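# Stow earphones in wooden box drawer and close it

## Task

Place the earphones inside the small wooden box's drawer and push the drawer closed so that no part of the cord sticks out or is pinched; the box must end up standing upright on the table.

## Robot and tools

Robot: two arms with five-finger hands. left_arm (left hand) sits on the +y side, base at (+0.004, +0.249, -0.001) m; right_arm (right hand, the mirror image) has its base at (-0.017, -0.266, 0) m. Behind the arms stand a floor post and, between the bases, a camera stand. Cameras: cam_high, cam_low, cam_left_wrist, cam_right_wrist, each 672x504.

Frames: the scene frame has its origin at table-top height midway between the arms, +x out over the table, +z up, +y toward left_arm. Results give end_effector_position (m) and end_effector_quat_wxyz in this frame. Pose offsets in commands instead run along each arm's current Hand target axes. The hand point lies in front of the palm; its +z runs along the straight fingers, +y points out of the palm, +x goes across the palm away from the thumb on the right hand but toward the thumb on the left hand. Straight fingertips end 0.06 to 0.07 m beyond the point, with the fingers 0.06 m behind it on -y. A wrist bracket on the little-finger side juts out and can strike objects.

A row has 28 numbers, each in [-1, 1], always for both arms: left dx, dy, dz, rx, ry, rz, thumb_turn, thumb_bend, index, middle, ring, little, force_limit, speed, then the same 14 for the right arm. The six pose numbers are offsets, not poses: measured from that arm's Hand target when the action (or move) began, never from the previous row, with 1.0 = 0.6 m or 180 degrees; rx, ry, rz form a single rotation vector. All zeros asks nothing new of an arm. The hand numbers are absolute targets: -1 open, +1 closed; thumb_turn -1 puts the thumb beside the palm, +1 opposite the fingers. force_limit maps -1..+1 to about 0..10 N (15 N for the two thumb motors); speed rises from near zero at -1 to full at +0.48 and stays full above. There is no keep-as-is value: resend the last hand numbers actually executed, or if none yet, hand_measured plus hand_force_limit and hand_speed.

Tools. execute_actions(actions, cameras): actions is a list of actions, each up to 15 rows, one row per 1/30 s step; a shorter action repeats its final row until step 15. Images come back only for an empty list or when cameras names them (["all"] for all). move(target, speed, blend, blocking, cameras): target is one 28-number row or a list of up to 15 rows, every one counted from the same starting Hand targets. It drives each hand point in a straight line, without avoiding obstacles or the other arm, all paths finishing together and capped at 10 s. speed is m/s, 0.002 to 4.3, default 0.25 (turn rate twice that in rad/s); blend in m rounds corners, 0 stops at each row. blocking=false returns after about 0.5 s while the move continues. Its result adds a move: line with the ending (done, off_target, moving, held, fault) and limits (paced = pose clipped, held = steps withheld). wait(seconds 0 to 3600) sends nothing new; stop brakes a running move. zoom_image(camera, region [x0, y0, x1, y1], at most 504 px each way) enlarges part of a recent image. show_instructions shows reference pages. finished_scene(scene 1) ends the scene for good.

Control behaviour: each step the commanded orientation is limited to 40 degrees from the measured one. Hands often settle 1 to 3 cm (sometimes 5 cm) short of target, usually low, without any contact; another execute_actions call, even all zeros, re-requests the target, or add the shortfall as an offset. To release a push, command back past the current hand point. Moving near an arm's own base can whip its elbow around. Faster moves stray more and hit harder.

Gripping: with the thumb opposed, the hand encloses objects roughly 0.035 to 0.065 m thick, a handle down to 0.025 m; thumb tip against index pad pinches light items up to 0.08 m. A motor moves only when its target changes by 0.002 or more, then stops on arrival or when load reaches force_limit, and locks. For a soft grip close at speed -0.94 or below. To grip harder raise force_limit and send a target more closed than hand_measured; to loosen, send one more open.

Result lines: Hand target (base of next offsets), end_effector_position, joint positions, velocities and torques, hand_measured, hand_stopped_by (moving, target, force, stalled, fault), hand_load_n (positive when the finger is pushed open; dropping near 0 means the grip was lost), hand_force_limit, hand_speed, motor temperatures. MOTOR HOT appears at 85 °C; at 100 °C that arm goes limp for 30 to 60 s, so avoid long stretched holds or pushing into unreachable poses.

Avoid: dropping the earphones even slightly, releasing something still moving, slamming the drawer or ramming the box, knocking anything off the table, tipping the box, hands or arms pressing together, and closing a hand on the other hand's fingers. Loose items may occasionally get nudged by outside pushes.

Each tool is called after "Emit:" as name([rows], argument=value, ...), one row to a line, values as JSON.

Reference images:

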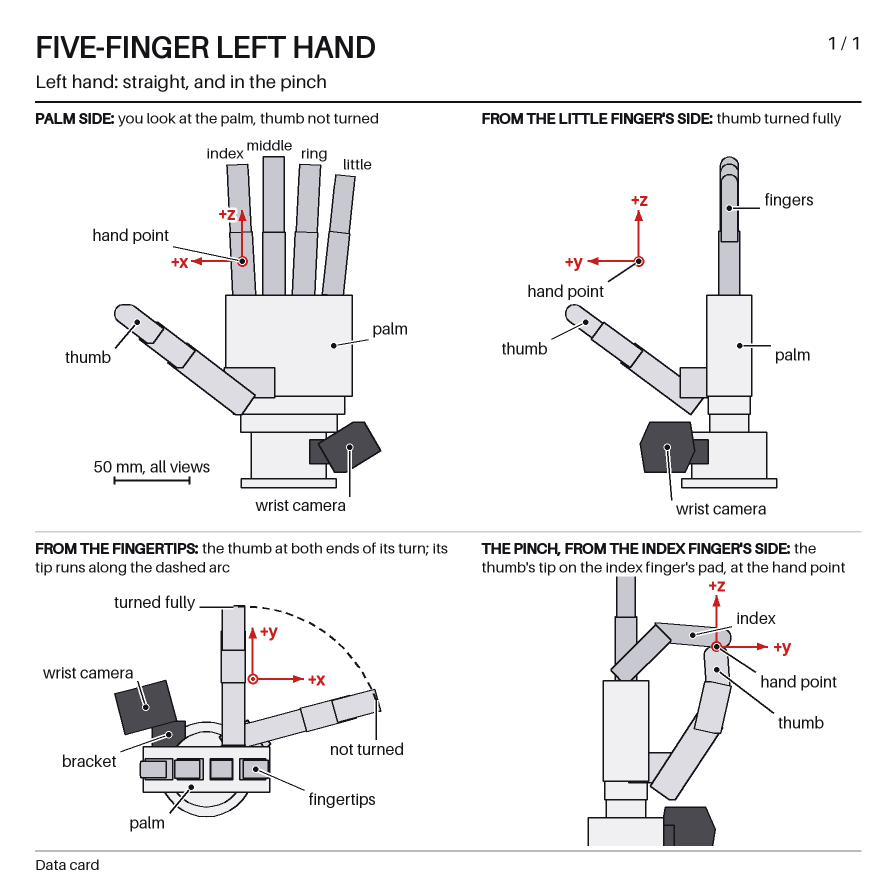

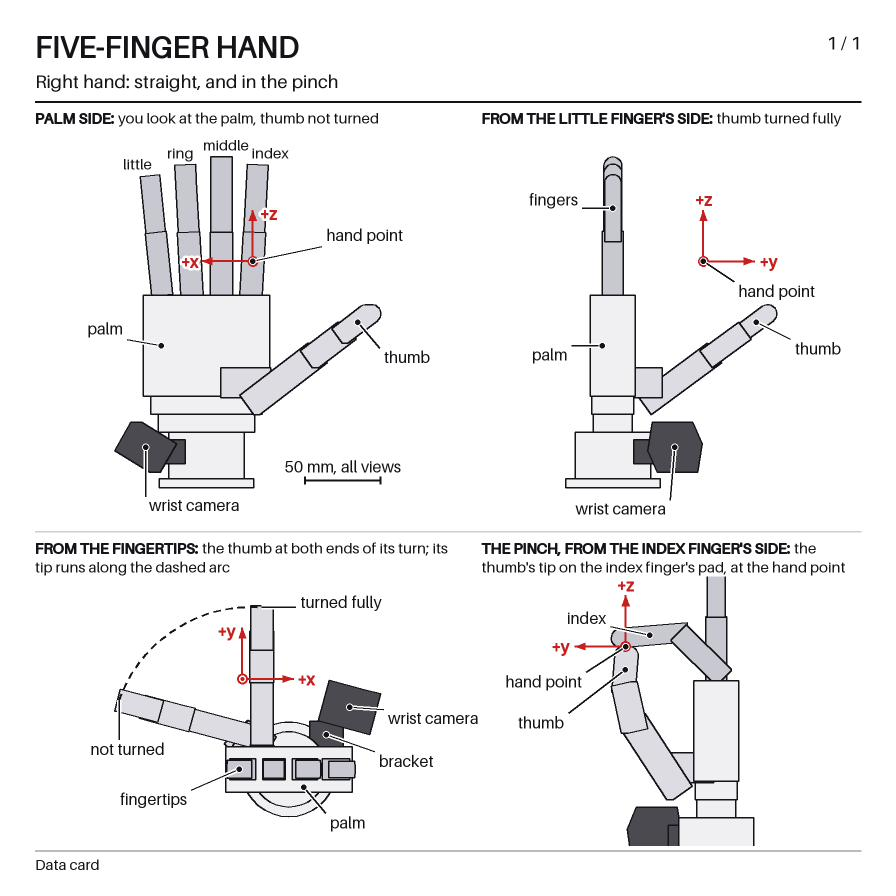

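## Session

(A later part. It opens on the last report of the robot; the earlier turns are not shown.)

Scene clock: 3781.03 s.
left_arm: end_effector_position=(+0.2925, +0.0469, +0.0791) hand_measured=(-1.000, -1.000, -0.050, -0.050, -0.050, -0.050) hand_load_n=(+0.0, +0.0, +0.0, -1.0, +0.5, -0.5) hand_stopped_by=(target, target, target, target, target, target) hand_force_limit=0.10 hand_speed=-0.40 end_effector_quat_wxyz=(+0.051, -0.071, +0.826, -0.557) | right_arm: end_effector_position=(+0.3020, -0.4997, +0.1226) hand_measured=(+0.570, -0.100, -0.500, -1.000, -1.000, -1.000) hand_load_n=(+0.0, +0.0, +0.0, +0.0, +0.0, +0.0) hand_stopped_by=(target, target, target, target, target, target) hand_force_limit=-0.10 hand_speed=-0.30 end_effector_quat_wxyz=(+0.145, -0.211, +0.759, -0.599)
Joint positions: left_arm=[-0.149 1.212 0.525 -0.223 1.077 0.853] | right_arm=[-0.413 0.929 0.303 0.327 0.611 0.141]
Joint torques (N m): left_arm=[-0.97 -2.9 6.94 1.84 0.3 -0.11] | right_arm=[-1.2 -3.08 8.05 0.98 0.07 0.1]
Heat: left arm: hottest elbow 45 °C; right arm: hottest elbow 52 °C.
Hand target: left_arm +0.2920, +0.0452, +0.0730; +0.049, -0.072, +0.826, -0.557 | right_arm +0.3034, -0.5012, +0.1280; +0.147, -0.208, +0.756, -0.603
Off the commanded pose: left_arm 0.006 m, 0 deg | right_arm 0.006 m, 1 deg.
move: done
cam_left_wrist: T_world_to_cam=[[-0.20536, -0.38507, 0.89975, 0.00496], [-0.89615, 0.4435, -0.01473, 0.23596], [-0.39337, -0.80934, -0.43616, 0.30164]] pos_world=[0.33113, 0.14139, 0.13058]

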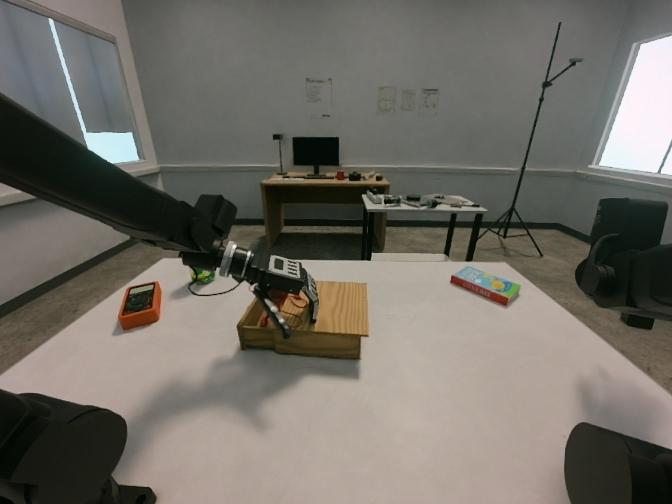

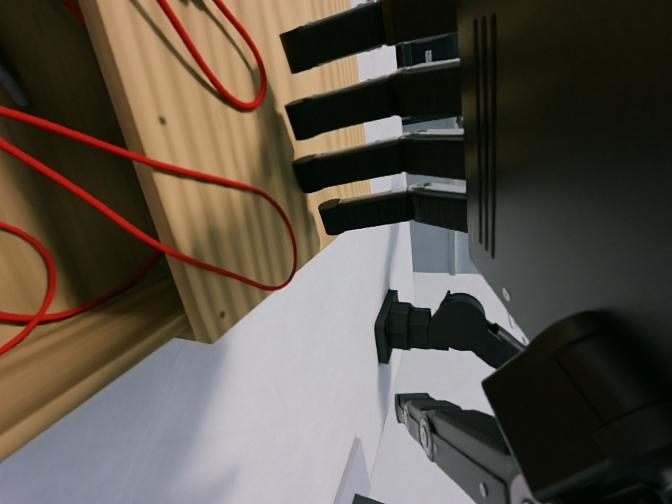

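Emit:
move([
  [-0.018,0.0335,-0.0962,0,0,0,-1,-1,-0.05,-0.05,-0.05,-0.05,0.1,-0.4,0,0,0,0,0,0,0.57,-0.1,-0.5,-1,-1,-1,-0.1,-0.3],
  [-0.0247,0.0477,-0.1312,0,0,0,-1,-1,-0.05,-0.05,-0.05,-0.05,0.1,-0.4,0,0,0,0,0,0,0.57,-0.1,-0.5,-1,-1,-1,-0.1,-0.3],
], speed=0.05, blend=0.01, cameras=["cam_low","cam_left_wrist","cam_high"])

Emit:
zoom_image(camera="cam_low", region=[200, 240, 350, 390])

Emit:
zoom_image(camera="cam_high", region=[340, 190, 540, 390])

Scene clock: 3801.77 s.
left_arm: end_effector_position=(+0.2764, +0.1200, +0.0783) hand_measured=(-1.000, -1.000, -0.050, -0.050, -0.050, -0.050) hand_load_n=(-0.5, +0.0, +0.5, +1.5, +0.0, +0.0) hand_stopped_by=(target, target, target, target, target, target) hand_force_limit=0.10 hand_speed=-0.40 end_effector_quat_wxyz=(+0.034, -0.079, +0.818, -0.569) | right_arm: end_effector_position=(+0.3020, -0.4997, +0.1226) hand_measured=(+0.570, -0.100, -0.500, -1.000, -1.000, -1.000) hand_load_n=(+0.0, +0.0, +0.0, +0.0, +0.0, +0.0) hand_stopped_by=(target, target, target, target, target, target) hand_force_limit=-0.10 hand_speed=-0.30 end_effector_quat_wxyz=(+0.145, -0.211, +0.759, -0.599)
Joint positions: left_arm=[0.119 1.275 0.607 -0.826 1.212 1.453] | right_arm=[-0.413 0.929 0.303 0.327 0.611 0.141]
Joint torques (N m): left_arm=[0.73 -1.96 9.77 -0.21 -0.26 0.32] | right_arm=[-1.2 -3.08 8.03 0.99 0.07 0.1]
Heat: left arm: hottest elbow 44 °C; right arm: hottest elbow 52 °C.
Hand target: left_arm +0.2920, +0.1302, +0.0759; +0.049, -0.072, +0.826, -0.557 | right_arm +0.3034, -0.5012, +0.1280; +0.147, -0.208, +0.756, -0.603
Off the commanded pose: left_arm 0.019 m, 3 deg | right_arm 0.006 m, 1 deg.
move: off_target (left_arm)
cam_left_wrist: T_world_to_cam=[[-0.17674, -0.35472, 0.91812, 0.01752], [-0.89341, 0.44924, 0.00158, 0.18637], [-0.41302, -0.81997, -0.39631, 0.35778]] pos_world=[0.31736, 0.21586, 0.12541]
Images, in order (width x height): cam_high 672x504, cam_low 672x504, cam_left_wrist 672x504.

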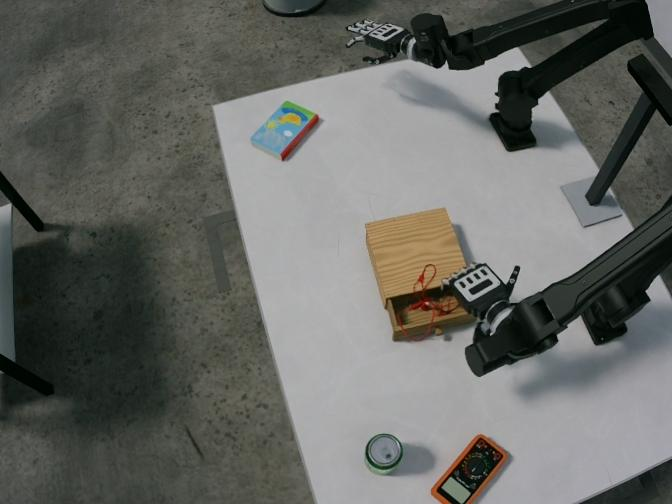

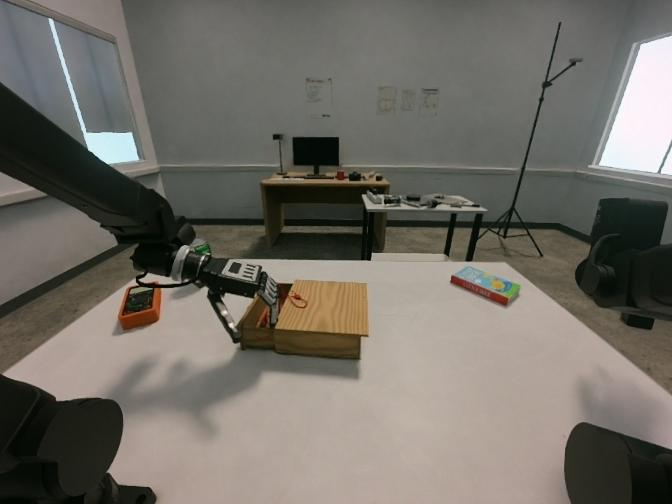

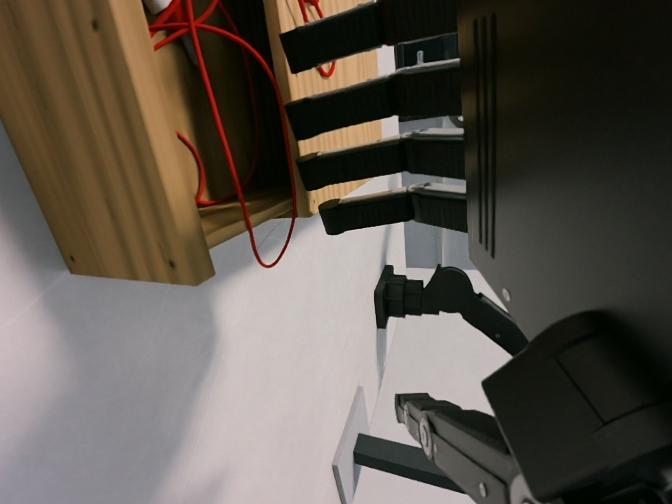

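Scaled by 3.360 from the camera's image (finer frame: 960x720).

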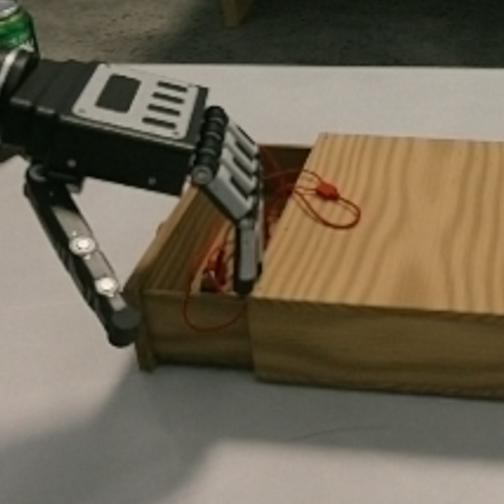

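Scaled by 2.520 from the camera's image (finer frame: 960x720).

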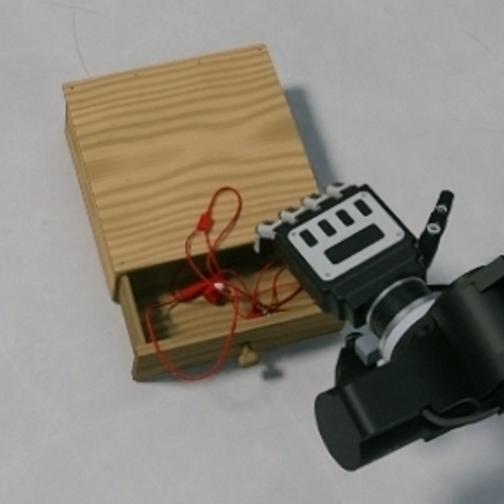

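Emit:
move([
  [0.0015,-0.0788,-0.023,0,0,0,-1,-1,-0.05,-0.05,-0.05,-0.05,0.1,-0.4,0,0,0,0,0,0,0.57,-0.1,-0.5,-1,-1,-1,-0.1,-0.3],
  [-0.0418,-0.1343,0.1142,0,0,0,-1,-1,-0.05,-0.05,-0.05,-0.05,0.1,-0.4,0,0,0,0,0,0,0.57,-0.1,-0.5,-1,-1,-1,-0.1,-0.3],
  [-0.0418,-0.0587,0.1448,0,0,0,-1,-1,-0.05,-0.05,-0.05,-0.05,0.1,-0.4,0,0,0,0,0,0,0.57,-0.1,-0.5,-1,-1,-1,-0.1,-0.3],
], speed=[0.08,0.1,0.06], blend=0.005, cameras=["cam_low","cam_left_wrist","cam_high"])

Emit:
zoom_image(camera="cam_low", region=[200, 240, 350, 390])

Emit:
zoom_image(camera="cam_high", region=[340, 190, 540, 390])

Scene clock: 3829.20 s.
left_arm: end_effector_position=(+0.3316, +0.0451, +0.0793) hand_measured=(-1.000, -1.000, -0.050, -0.050, -0.050, -0.050) hand_load_n=(-0.5, +0.0, +0.0, -0.5, +0.0, +0.0) hand_stopped_by=(target, target, target, target, target, target) hand_force_limit=0.10 hand_speed=-0.40 end_effector_quat_wxyz=(+0.049, -0.073, +0.826, -0.556) | right_arm: end_effector_position=(+0.3020, -0.4997, +0.1226) hand_measured=(+0.570, -0.100, -0.500, -1.000, -1.000, -1.000) hand_load_n=(+0.0, +0.0, +0.0, +0.0, +0.0, +0.0) hand_stopped_by=(target, target, target, target, target, target) hand_force_limit=-0.10 hand_speed=-0.30 end_effector_quat_wxyz=(+0.145, -0.211, +0.759, -0.599)
Joint positions: left_arm=[-0.138 1.329 0.628 -0.232 1.084 0.873] | right_arm=[-0.413 0.929 0.303 0.327 0.611 0.141]
Joint torques (N m): left_arm=[-0.97 -5.3 7.31 1.8 0.36 -0.23] | right_arm=[-1.26 -3.08 8.02 0.98 0.07 0.1]
Heat: left arm: hottest elbow 46 °C; right arm: hottest elbow 51 °C.
Hand target: left_arm +0.3330, +0.0422, +0.0761; +0.049, -0.072, +0.826, -0.557 | right_arm +0.3034, -0.5012, +0.1280; +0.147, -0.208, +0.756, -0.603
Off the commanded pose: left_arm 0.004 m, 0 deg | right_arm 0.006 m, 1 deg.
move: done
cam_left_wrist: T_world_to_cam=[[-0.20077, -0.38637, 0.90023, 0.01065], [-0.89605, 0.44385, -0.00934, 0.27131], [-0.39596, -0.80853, -0.43531, 0.31639]] pos_world=[0.37052, 0.1395, 0.13068]
Images, in order (width x height): cam_high 672x504, cam_low 672x504, cam_left_wrist 672x504.

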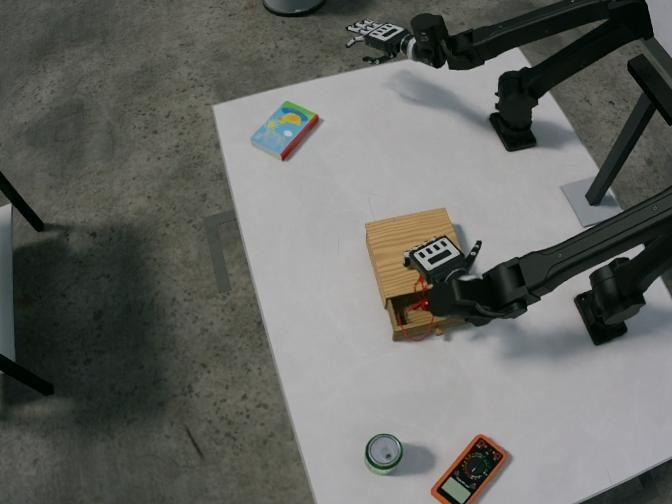

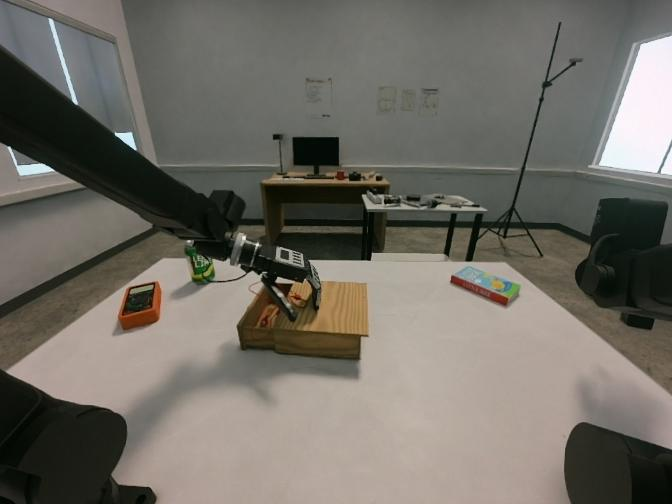

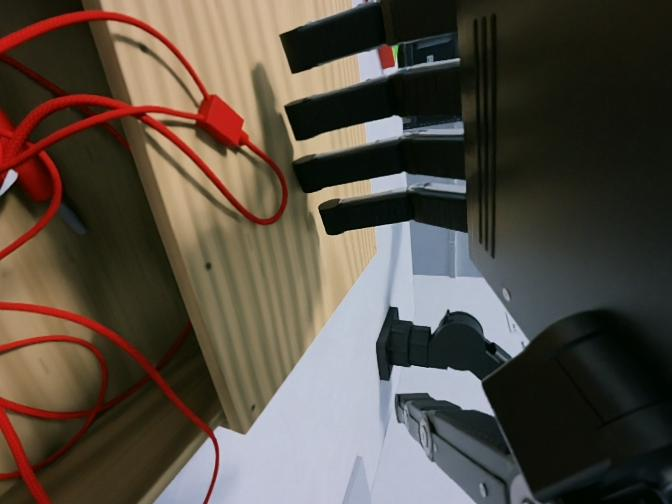

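Scaled by 3.360 from the camera's image (finer frame: 960x720).

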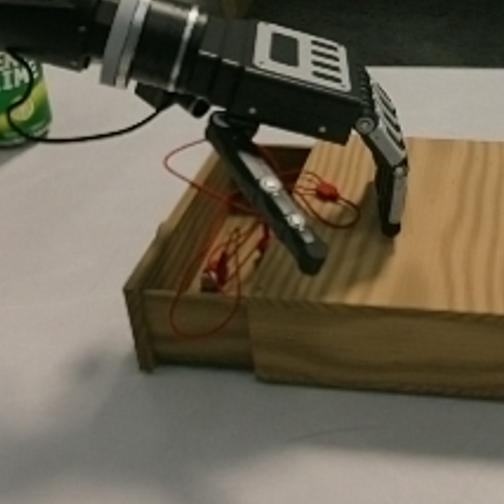

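Scaled by 2.520 from the camera's image (finer frame: 960x720).

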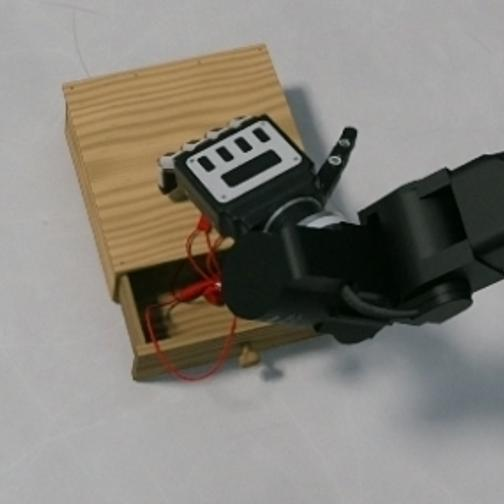

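Emit:
move([
  [-0.0305,0.036,-0.0892,0,0,0,-1,-1,-0.05,-0.05,-0.05,-0.05,0.1,-0.4,0,0,0,0,0,0,0.57,-0.1,-0.5,-1,-1,-1,-0.1,-0.3],
  [-0.0435,0.049,-0.1217,0,0,0,-1,-1,-0.05,-0.05,-0.05,-0.05,0.1,-0.4,0,0,0,0,0,0,0.57,-0.1,-0.5,-1,-1,-1,-0.1,-0.3],
], speed=0.05, blend=0.01, cameras=["cam_low","cam_left_wrist","cam_high"])

Emit:
zoom_image(camera="cam_low", region=[200, 240, 350, 390])

Emit:
zoom_image(camera="cam_high", region=[340, 190, 540, 390])

Scene clock: 3849.03 s.
left_arm: end_effector_position=(+0.3260, +0.1119, +0.0784) hand_measured=(-1.000, -1.000, -0.050, -0.050, -0.050, -0.050) hand_load_n=(-0.5, +0.0, +0.0, +4.0, +0.0, +0.0) hand_stopped_by=(target, target, target, target, target, target) hand_force_limit=0.10 hand_speed=-0.40 end_effector_quat_wxyz=(+0.031, -0.076, +0.818, -0.569) | right_arm: end_effector_position=(+0.3020, -0.4997, +0.1226) hand_measured=(+0.570, -0.100, -0.500, -1.000, -1.000, -1.000) hand_load_n=(+0.0, +0.0, +0.0, +0.0, +0.0, +0.0) hand_stopped_by=(target, target, target, target, target, target) hand_force_limit=-0.10 hand_speed=-0.30 end_effector_quat_wxyz=(+0.145, -0.211, +0.759, -0.599)
Joint positions: left_arm=[0.075 1.395 0.716 -0.723 1.206 1.351] | right_arm=[-0.413 0.929 0.303 0.327 0.611 0.141]
Joint torques (N m): left_arm=[0.91 -3.66 10.22 0.05 -0.2 0.32] | right_arm=[-1.2 -3.02 8.05 0.98 0.07 0.1]
Heat: left arm: hottest elbow 45 °C; right arm: hottest elbow 51 °C.
Hand target: left_arm +0.3451, +0.1242, +0.0762; +0.049, -0.072, +0.826, -0.557 | right_arm +0.3034, -0.5012, +0.1280; +0.147, -0.208, +0.756, -0.603
Off the commanded pose: left_arm 0.023 m, 3 deg | right_arm 0.006 m, 1 deg.
move: off_target (left_arm)
cam_left_wrist: T_world_to_cam=[[-0.17701, -0.35457, 0.91812, 0.02337], [-0.88968, 0.45655, 0.0048, 0.23203], [-0.42087, -0.81599, -0.39627, 0.37368]] pos_world=[0.36784, 0.20727, 0.12551]
Images, in order (width x height): cam_high 672x504, cam_low 672x504, cam_left_wrist 672x504.

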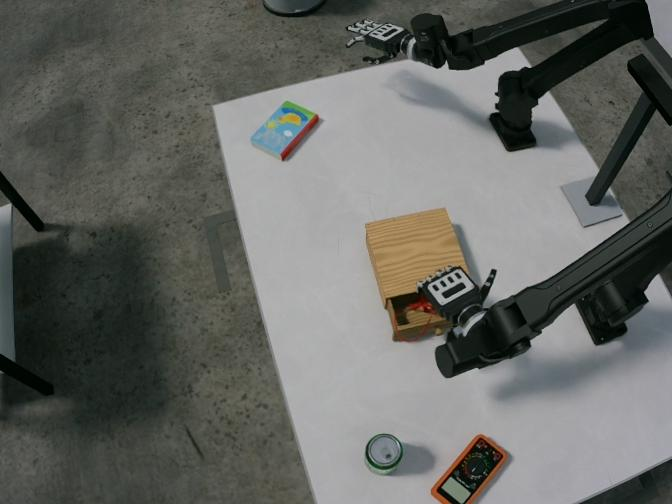

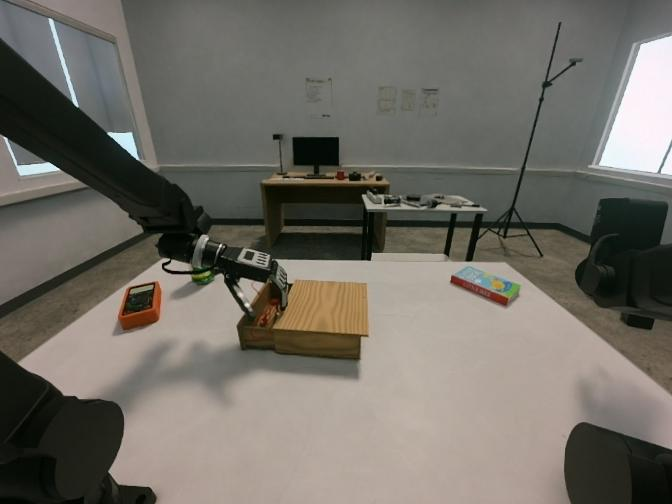

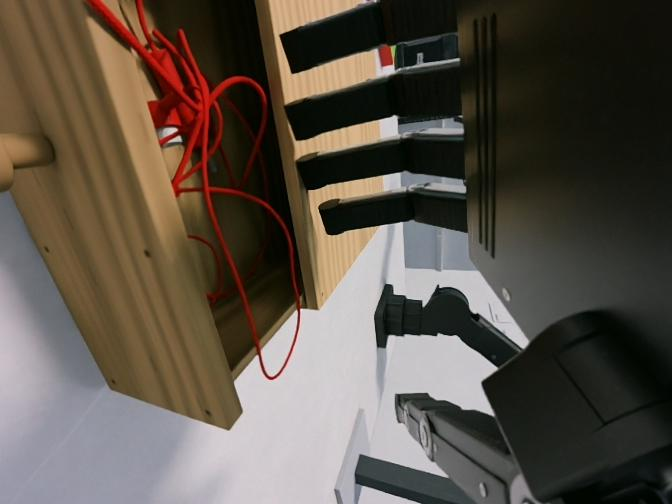

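Scaled by 3.360 from the camera's image (finer frame: 960x720).

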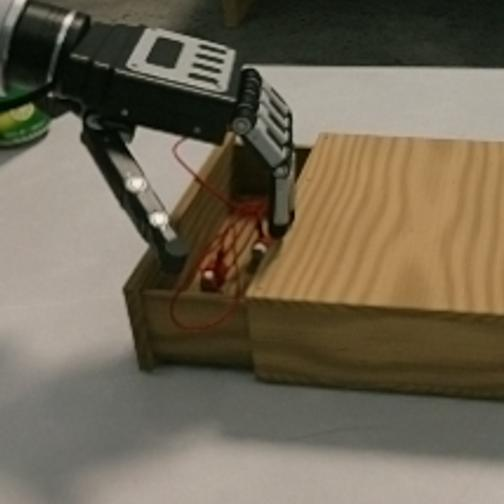

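Scaled by 2.520 from the camera's image (finer frame: 960x720).

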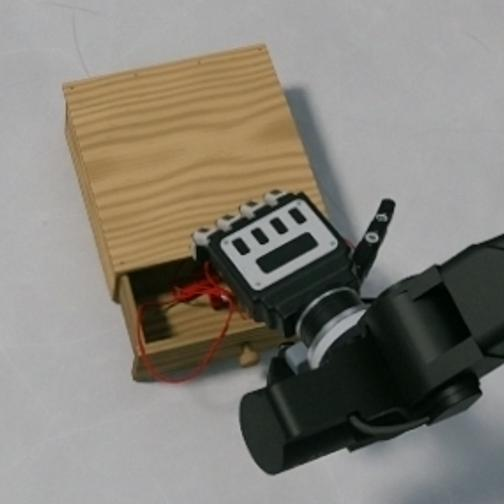

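Emit:
move([
  [0.0,-0.14,-0.05,0,0,0,-1,-1,-0.05,-0.05,-0.05,-0.05,0.1,-0.4,0,0,0,0,0,0,0.57,-0.1,-0.5,-1,-1,-1,-0.1,-0.3],
  [0.1,-0.17,-0.17,0,0,0,-1,-1,-0.05,-0.05,-0.05,-0.05,0.1,-0.4,0,0,0,0,0,0,0.57,-0.1,-0.5,-1,-1,-1,-0.1,-0.3],
], speed=0.12, blend=0.02, cameras=["cam_low","cam_left_wrist","cam_high"])

Emit:
zoom_image(camera="cam_low", region=[200, 240, 350, 390])

Emit:
zoom_image(camera="cam_high", region=[340, 190, 540, 390])

Scene clock: 3865.50 s.
left_arm: end_effector_position=(+0.2592, +0.1615, +0.1917) hand_measured=(-1.000, -1.000, -0.050, -0.050, -0.050, -0.050) hand_load_n=(+0.0, +0.0, +0.0, +0.0, +0.0, +0.0) hand_stopped_by=(target, target, target, target, target, target) hand_force_limit=0.10 hand_speed=-0.40 end_effector_quat_wxyz=(+0.028, -0.081, +0.825, -0.558) | right_arm: end_effector_position=(+0.3020, -0.4997, +0.1226) hand_measured=(+0.570, -0.100, -0.500, -1.000, -1.000, -1.000) hand_load_n=(+0.0, +0.0, +0.0, +0.0, +0.0, -0.5) hand_stopped_by=(target, target, target, target, target, target) hand_force_limit=-0.10 hand_speed=-0.30 end_effector_quat_wxyz=(+0.145, -0.211, +0.759, -0.599)
Joint positions: left_arm=[0.265 1.159 0.854 -1.565 1.168 1.847] | right_arm=[-0.413 0.929 0.303 0.327 0.611 0.141]
Joint torques (N m): left_arm=[1.44 -3.55 13.08 -1.05 0.81 0.16] | right_arm=[-1.2 -3.08 8.05 0.98 0.07 0.1]
Heat: left arm: hottest elbow 45 °C; right arm: hottest elbow 51 °C.
Hand target: left_arm +0.2760, +0.1693, +0.2089; +0.049, -0.072, +0.826, -0.557 | right_arm +0.3034, -0.5012, +0.1280; +0.147, -0.208, +0.756, -0.603
Off the commanded pose: left_arm 0.025 m, 3 deg | right_arm 0.006 m, 1 deg.
move: off_target (left_arm)
cam_left_wrist: T_world_to_cam=[[-0.16517, -0.37678, 0.91146, -0.07316], [-0.89149, 0.45233, 0.02543, 0.14654], [-0.42186, -0.80836, -0.4106, 0.43279]] pos_world=[0.30113, 0.256, 0.24066]
Images, in order (width x height): cam_high 672x504, cam_low 672x504, cam_left_wrist 672x504.

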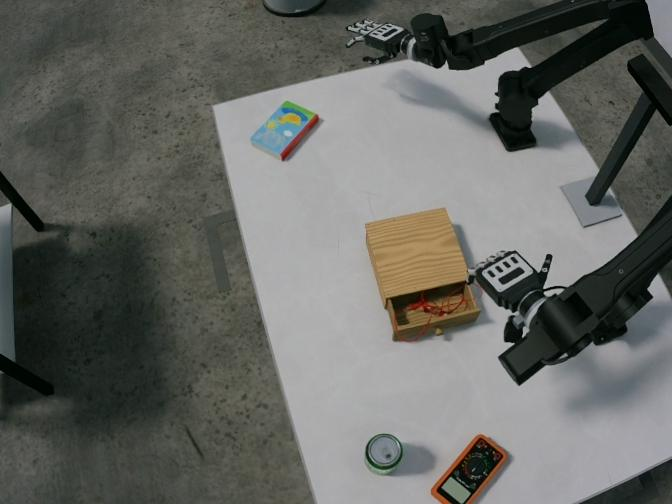

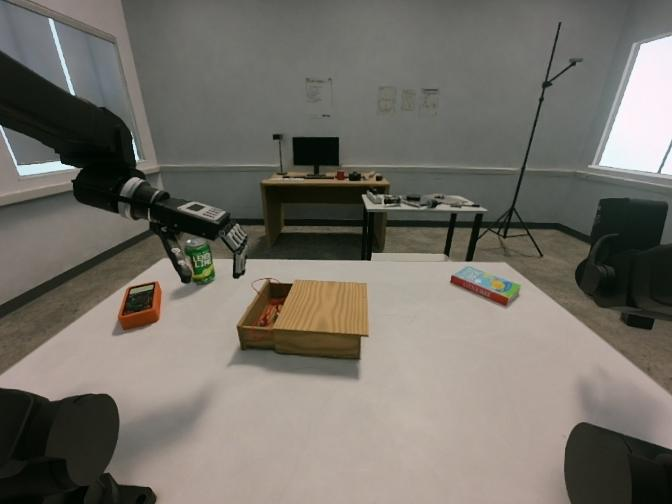

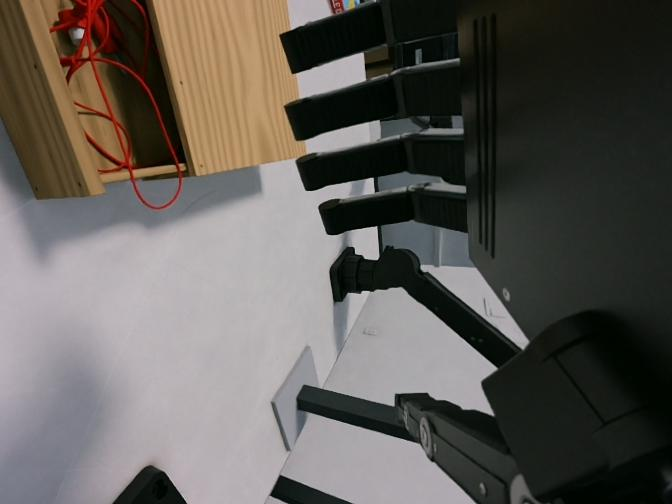

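Scaled by 3.360 from the camera's image (finer frame: 960x720).

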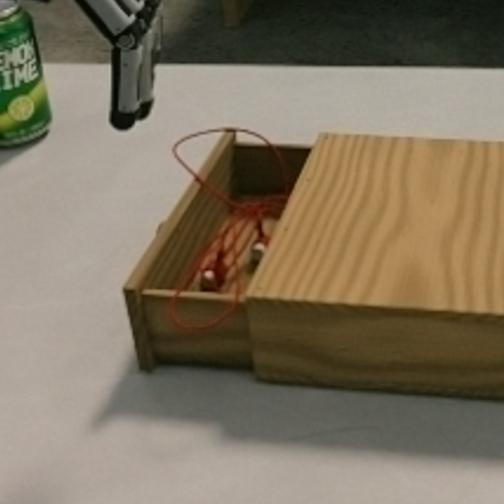

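Scaled by 2.520 from the camera's image (finer frame: 960x720).

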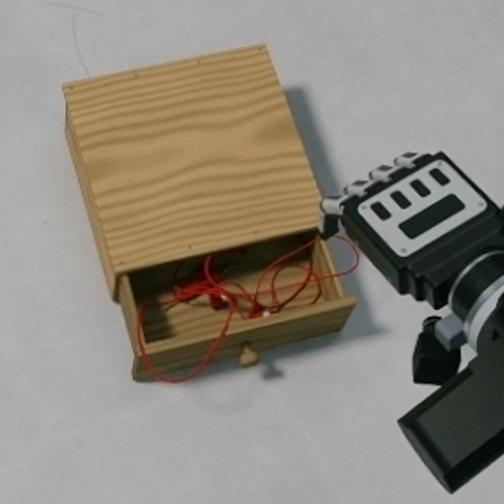

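Emit:
move(target=[0.0048,0.164,0.0787,0,0,0,0.57,-0.1,-0.3,1,1,1,0.1,-0.4,0,0,0,0,0,0,0.57,-0.1,-0.5,-1,-1,-1,-0.1,-0.3], speed=0.1, cameras=["cam_low","cam_left_wrist"])

Emit:
zoom_image(camera="cam_left_wrist", region=[160, 50, 440, 330])

Emit:
zoom_image(camera="cam_low", region=[200, 250, 320, 370])

Scene clock: 3916.57 s.
left_arm: end_effector_position=(+0.2720, +0.1645, +0.1000) hand_measured=(+0.570, -0.100, -0.300, +1.000, +1.000, +1.000) hand_load_n=(+0.0, +0.0, +0.0, +0.0, +0.0, +0.5) hand_stopped_by=(target, target, target, target, target, target) hand_force_limit=0.10 hand_speed=-0.40 end_effector_quat_wxyz=(+0.048, -0.072, +0.828, -0.554) | right_arm: end_effector_position=(+0.3020, -0.4997, +0.1226) hand_measured=(+0.570, -0.100, -0.500, -1.000, -1.000, -1.000) hand_load_n=(+0.0, +0.0, +0.0, +0.0, +0.0, +0.0) hand_stopped_by=(target, target, target, target, target, target) hand_force_limit=-0.10 hand_speed=-0.30 end_effector_quat_wxyz=(+0.145, -0.211, +0.759, -0.599)
Joint positions: left_arm=[0.263 1.283 0.699 -1.218 1.168 1.822] | right_arm=[-0.413 0.929 0.303 0.327 0.611 0.141]
Joint torques (N m): left_arm=[-0.91 -4.84 6.94 0.25 1.09 -0.22] | right_arm=[-1.2 -3.08 8.03 0.99 0.07 0.1]
Heat: left arm: hottest elbow 50 °C; right arm: hottest elbow 51 °C.
Hand target: left_arm +0.2745, +0.1620, +0.1000; +0.049, -0.072, +0.826, -0.557 | right_arm +0.3034, -0.5012, +0.1280; +0.147, -0.208, +0.756, -0.603
Off the commanded pose: left_arm 0.004 m, 0 deg | right_arm 0.006 m, 1 deg.
move: done
cam_left_wrist: T_world_to_cam=[[-0.20076, -0.39134, 0.89808, 0.02717], [-0.89535, 0.44533, -0.0061, 0.16423], [-0.39755, -0.80532, -0.43979, 0.39874]] pos_world=[0.31102, 0.25861, 0.15196]

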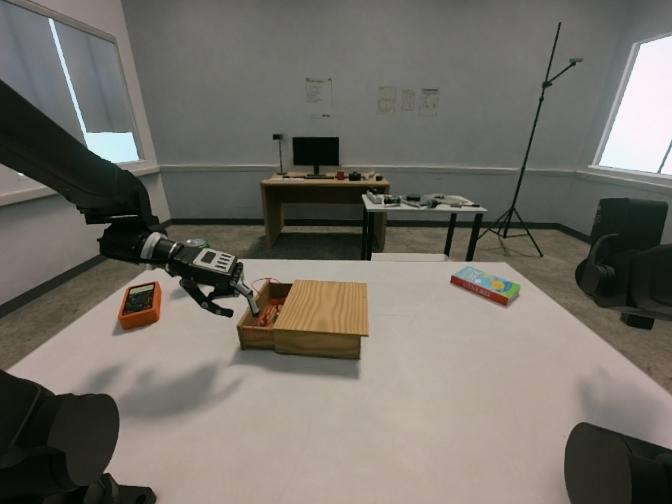

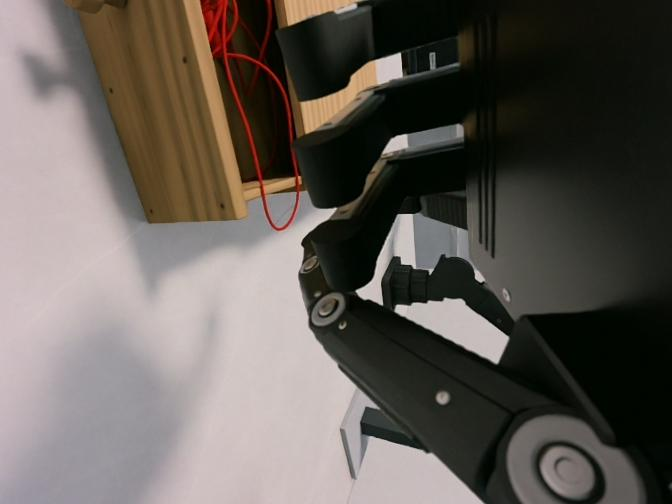

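Scaled by 1.800 from the camera's image (finer frame: 960x720).

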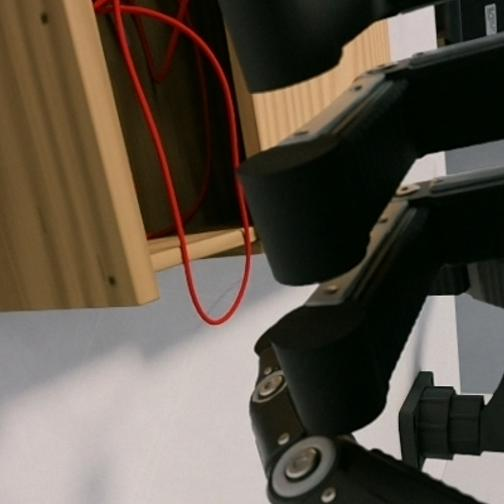

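Scaled by 4.200 from the camera's image (finer frame: 960x720).

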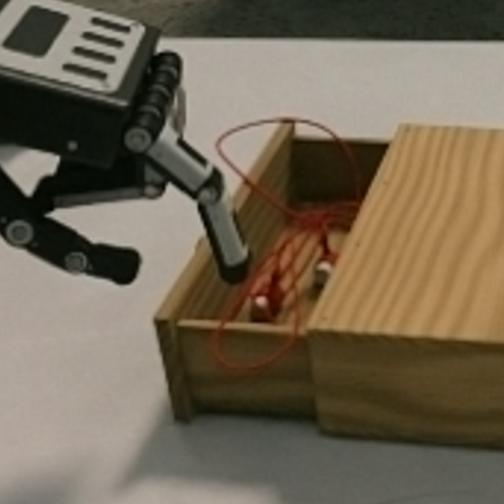

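Emit:
move(target=[-0.0023,0.0557,0.0292,0,0,0,0.57,-0.1,-0.3,1,1,1,0.1,-0.4,0,0,0,0,0,0,0.57,-0.1,-0.5,-1,-1,-1,-0.1,-0.3], speed=0.06, cameras=["cam_low","cam_left_wrist"])

Emit:
zoom_image(camera="cam_left_wrist", region=[160, 50, 440, 330])

Emit:
zoom_image(camera="cam_low", region=[200, 250, 320, 370])

Scene clock: 3948.23 s.
left_arm: end_effector_position=(+0.2739, +0.1610, +0.0629) hand_measured=(+0.570, -0.100, -0.300, +1.000, +1.000, +1.000) hand_load_n=(+0.0, +0.0, -0.5, +0.0, +0.0, +0.0) hand_stopped_by=(target, target, target, target, target, target) hand_force_limit=0.10 hand_speed=-0.40 end_effector_quat_wxyz=(+0.048, -0.073, +0.828, -0.554) | right_arm: end_effector_position=(+0.3020, -0.4997, +0.1226) hand_measured=(+0.570, -0.100, -0.500, -1.000, -1.000, -1.000) hand_load_n=(+0.0, +0.0, +0.0, +0.0, +0.0, +0.0) hand_stopped_by=(target, target, target, target, target, target) hand_force_limit=-0.10 hand_speed=-0.30 end_effector_quat_wxyz=(+0.145, -0.211, +0.759, -0.599)
Joint positions: left_arm=[0.25 1.357 0.645 -1.06 1.171 1.787] | right_arm=[-0.413 0.929 0.303 0.327 0.611 0.141]
Joint torques (N m): left_arm=[-1.03 -5.01 6.3 0.39 1.12 -0.2] | right_arm=[-1.14 -3.14 8.03 0.96 0.07 0.1]
Heat: left arm: hottest elbow 46 °C; right arm: hottest elbow 51 °C.
Hand target: left_arm +0.2766, +0.1586, +0.0624; +0.049, -0.072, +0.826, -0.557 | right_arm +0.3034, -0.5012, +0.1280; +0.147, -0.208, +0.756, -0.603
Off the commanded pose: left_arm 0.004 m, 0 deg | right_arm 0.006 m, 1 deg.
move: done
cam_left_wrist: T_world_to_cam=[[-0.19902, -0.39098, 0.89862, 0.05891], [-0.89551, 0.44502, -0.00471, 0.16732], [-0.39807, -0.80566, -0.4387, 0.38048]] pos_world=[0.31301, 0.25511, 0.11477]

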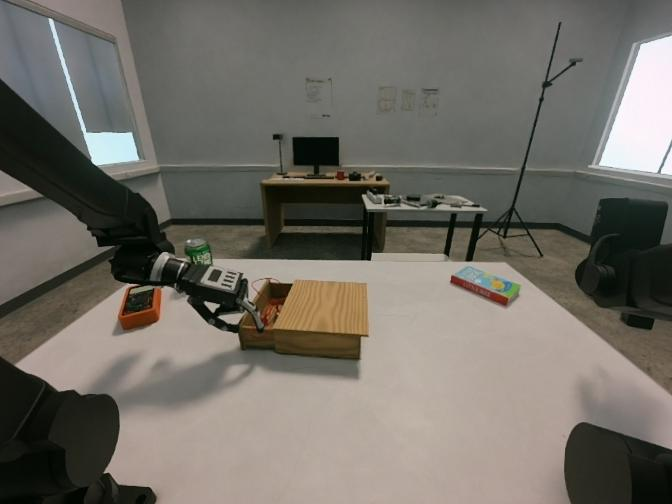

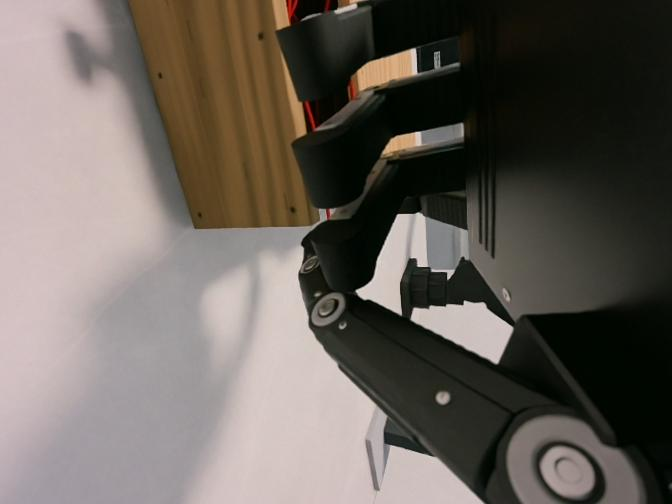

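Scaled by 1.800 from the camera's image (finer frame: 960x720).

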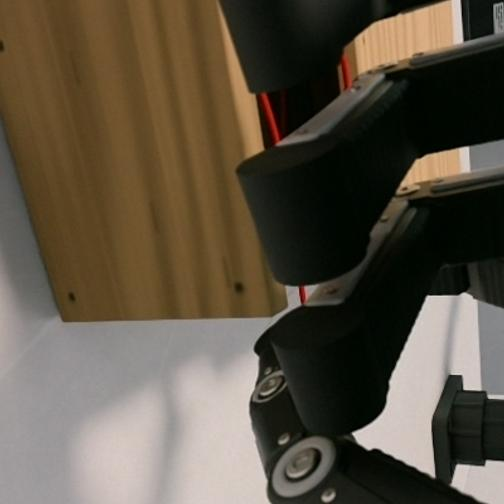

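Scaled by 4.200 from the camera's image (finer frame: 960x720).

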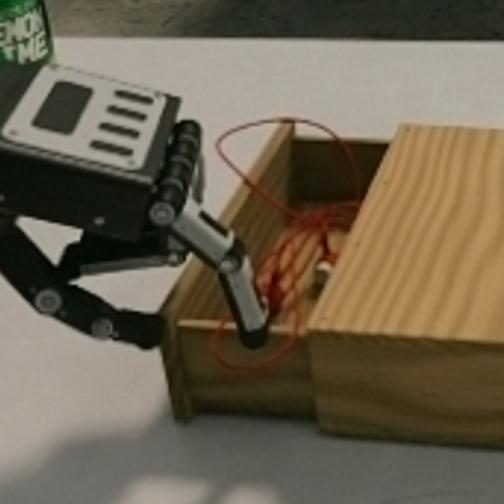

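Emit:
move(target=[0.0066,0.016,0.0052,0,0,0,0.57,-0.1,-0.3,1,1,1,0.1,-0.4,0,0,0,0,0,0,0.57,-0.1,-0.5,-1,-1,-1,-0.1,-0.3], speed=0.06, cameras=["cam_low"])

Emit:
zoom_image(camera="cam_low", region=[200, 250, 320, 370])

Scene clock: 3970.13 s.
left_arm: end_effector_position=(+0.2695, +0.1596, +0.0535) hand_measured=(+0.570, -0.100, -0.300, +1.000, +1.000, +1.000) hand_load_n=(+0.0, +0.0, +0.0, +0.0, +0.0, +0.0) hand_stopped_by=(target, target, target, target, target, target) hand_force_limit=0.10 hand_speed=-0.40 end_effector_quat_wxyz=(+0.046, -0.074, +0.827, -0.555) | right_arm: end_effector_position=(+0.3020, -0.4997, +0.1226) hand_measured=(+0.570, -0.100, -0.500, -1.000, -1.000, -1.000) hand_load_n=(+0.0, +0.0, -0.5, +0.0, +0.0, +0.0) hand_stopped_by=(target, target, target, target, target, target) hand_force_limit=-0.10 hand_speed=-0.30 end_effector_quat_wxyz=(+0.145, -0.211, +0.759, -0.599)
Joint positions: left_arm=[0.25 1.37 0.624 -1.03 1.172 1.787] | right_arm=[-0.413 0.929 0.303 0.327 0.611 0.141]
Joint torques (N m): left_arm=[-1.08 -5.07 6.19 0.14 0.91 -0.11] | right_arm=[-1.2 -3.02 8.05 0.98 0.07 0.1]
Heat: left arm: hottest elbow 45 °C; right arm: hottest elbow 51 °C.
Hand target: left_arm +0.2726, +0.1586, +0.0523; +0.049, -0.072, +0.826, -0.557 | right_arm +0.3034, -0.5012, +0.1280; +0.147, -0.208, +0.756, -0.603
Off the commanded pose: left_arm 0.003 m, 1 deg | right_arm 0.006 m, 1 deg.
move: done

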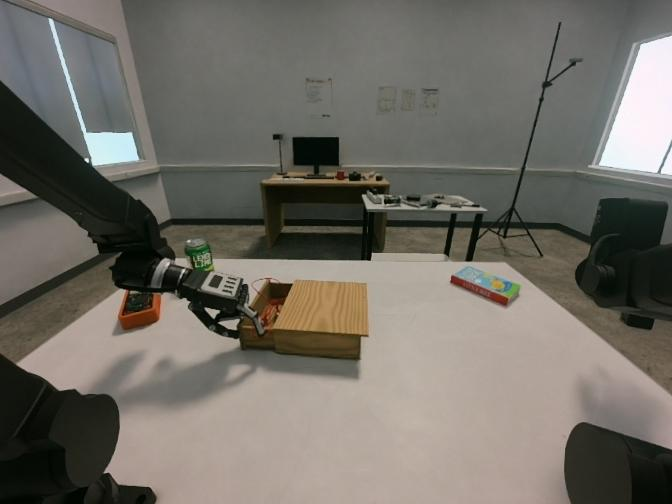

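Scaled by 4.200 from the camera's image (finer frame: 960x720).

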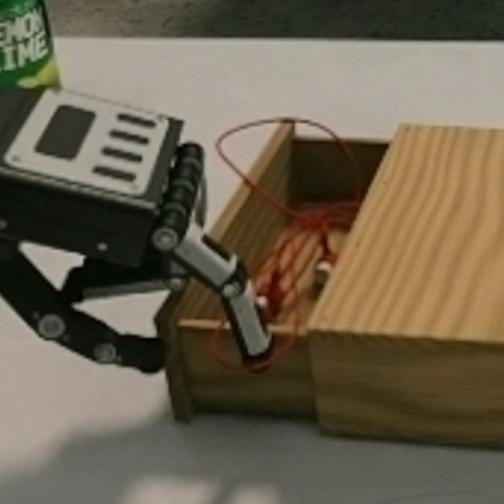

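Emit:
execute_actions([
  [[0,0,0,0,0,0,0.57,-0.1,0.5,1,1,1,0.1,-0.75,0,0,0,0,0,0,0.57,-0.1,-0.5,-1,-1,-1,-0.1,-0.3]],
  [[0,0,0,0,0,0,0.57,-0.1,0.5,1,1,1,0.1,-0.75,0,0,0,0,0,0,0.57,-0.1,-0.5,-1,-1,-1,-0.1,-0.3]],
  [[0,0,0,0,0,0,0.57,-0.1,0.5,1,1,1,0.1,-0.75,0,0,0,0,0,0,0.57,-0.1,-0.5,-1,-1,-1,-0.1,-0.3]],
], cameras=["cam_left_wrist","cam_low"])

Emit:
zoom_image(camera="cam_low", region=[200, 250, 320, 370])

Emit:
zoom_image(camera="cam_left_wrist", region=[200, 100, 400, 300])

Scene clock: 3984.73 s.
left_arm: end_effector_position=(+0.2694, +0.1596, +0.0532) hand_measured=(+0.570, -0.100, +0.250, +1.000, +1.000, +1.000) hand_load_n=(-1.0, +1.0, +6.5, +0.0, +0.0, +0.0) hand_stopped_by=(target, target, force, target, target, target) hand_force_limit=0.10 hand_speed=-0.75 end_effector_quat_wxyz=(+0.045, -0.074, +0.827, -0.555) | right_arm: end_effector_position=(+0.3020, -0.4997, +0.1226) hand_measured=(+0.570, -0.100, -0.500, -1.000, -1.000, -1.000) hand_load_n=(+0.0, +0.0, -0.5, +0.0, +0.0, -0.5) hand_stopped_by=(target, target, target, target, target, target) hand_force_limit=-0.10 hand_speed=-0.30 end_effector_quat_wxyz=(+0.145, -0.211, +0.759, -0.599)
Joint positions: left_arm=[0.25 1.372 0.624 -1.03 1.172 1.787] | right_arm=[-0.413 0.929 0.303 0.327 0.611 0.141]
Joint torques (N m): left_arm=[-0.21 -5.19 6.04 0.24 0.95 -0.11] | right_arm=[-1.14 -3.08 8.05 0.98 0.07 0.1]
Heat: left arm: hottest elbow 44 °C; right arm: hottest elbow 51 °C.
Hand target: left_arm +0.2726, +0.1586, +0.0523; +0.049, -0.072, +0.826, -0.557 | right_arm +0.3034, -0.5012, +0.1280; +0.147, -0.208, +0.756, -0.603
Off the commanded pose: left_arm 0.003 m, 1 deg | right_arm 0.006 m, 1 deg.
Step readings (end_effector_position of left_arm | right_arm):
0: (+0.2695, +0.1596, +0.0535) | (+0.3020, -0.4997, +0.1226)
1: (+0.2695, +0.1596, +0.0535) | (+0.3020, -0.4997, +0.1226)
2: (+0.2695, +0.1596, +0.0535) | (+0.3020, -0.4997, +0.1226)
4: (+0.2695, +0.1596, +0.0535) | (+0.3020, -0.4997, +0.1226)
8: (+0.2695, +0.1596, +0.0535) | (+0.3020, -0.4997, +0.1226)
15: (+0.2695, +0.1596, +0.0535) | (+0.3020, -0.4997, +0.1226)
16: (+0.2695, +0.1596, +0.0535) | (+0.3020, -0.4997, +0.1226)
17: (+0.2695, +0.1596, +0.0535) | (+0.3020, -0.4997, +0.1226)
19: (+0.2695, +0.1596, +0.0535) | (+0.3020, -0.4997, +0.1226)
23: (+0.2695, +0.1596, +0.0535) | (+0.3020, -0.4997, +0.1226)
30: (+0.2694, +0.1596, +0.0532) | (+0.3020, -0.4997, +0.1226)
31: (+0.2695, +0.1596, +0.0535) | (+0.3020, -0.4997, +0.1226)
32: (+0.2694, +0.1596, +0.0532) | (+0.3020, -0.4997, +0.1226)
34: (+0.2694, +0.1596, +0.0532) | (+0.3020, -0.4997, +0.1226)
38: (+0.2694, +0.1596, +0.0532) | (+0.3020, -0.4997, +0.1226)
45: (+0.2695, +0.1596, +0.0535) | (+0.3020, -0.4997, +0.1226)
cam_left_wrist: T_world_to_cam=[[-0.19395, -0.38829, 0.9009, 0.06427], [-0.89565, 0.44475, -0.00113, 0.16378], [-0.40023, -0.80711, -0.43403, 0.37391]] pos_world=[0.30881, 0.2539, 0.10458]
Images, in order (width x height): cam_low 672x504, cam_left_wrist 672x504.

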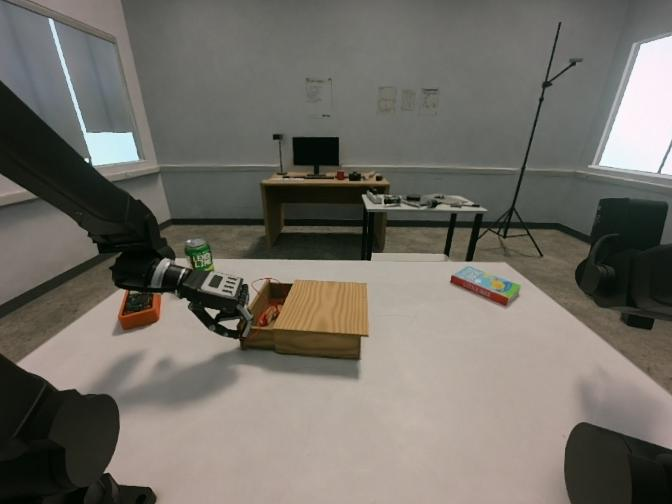

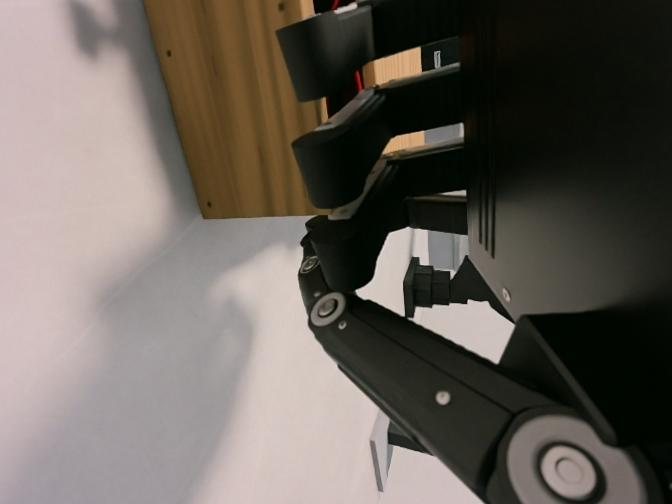

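Scaled by 4.200 from the camera's image (finer frame: 960x720).

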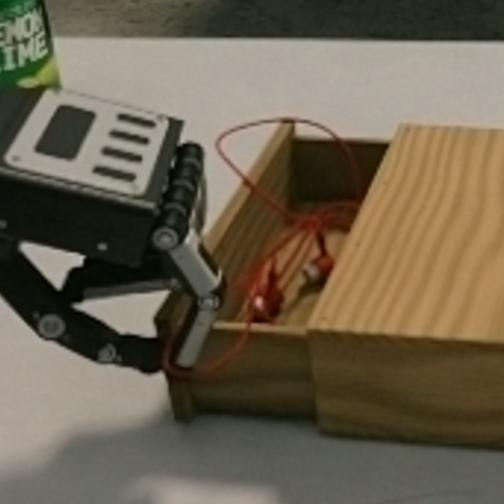

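Scaled by 2.520 from the camera's image (finer frame: 960x720).

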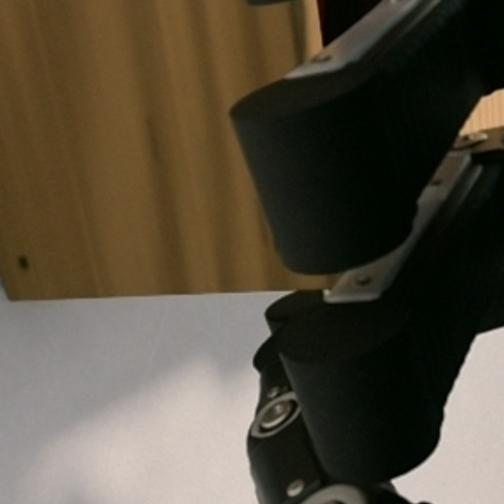

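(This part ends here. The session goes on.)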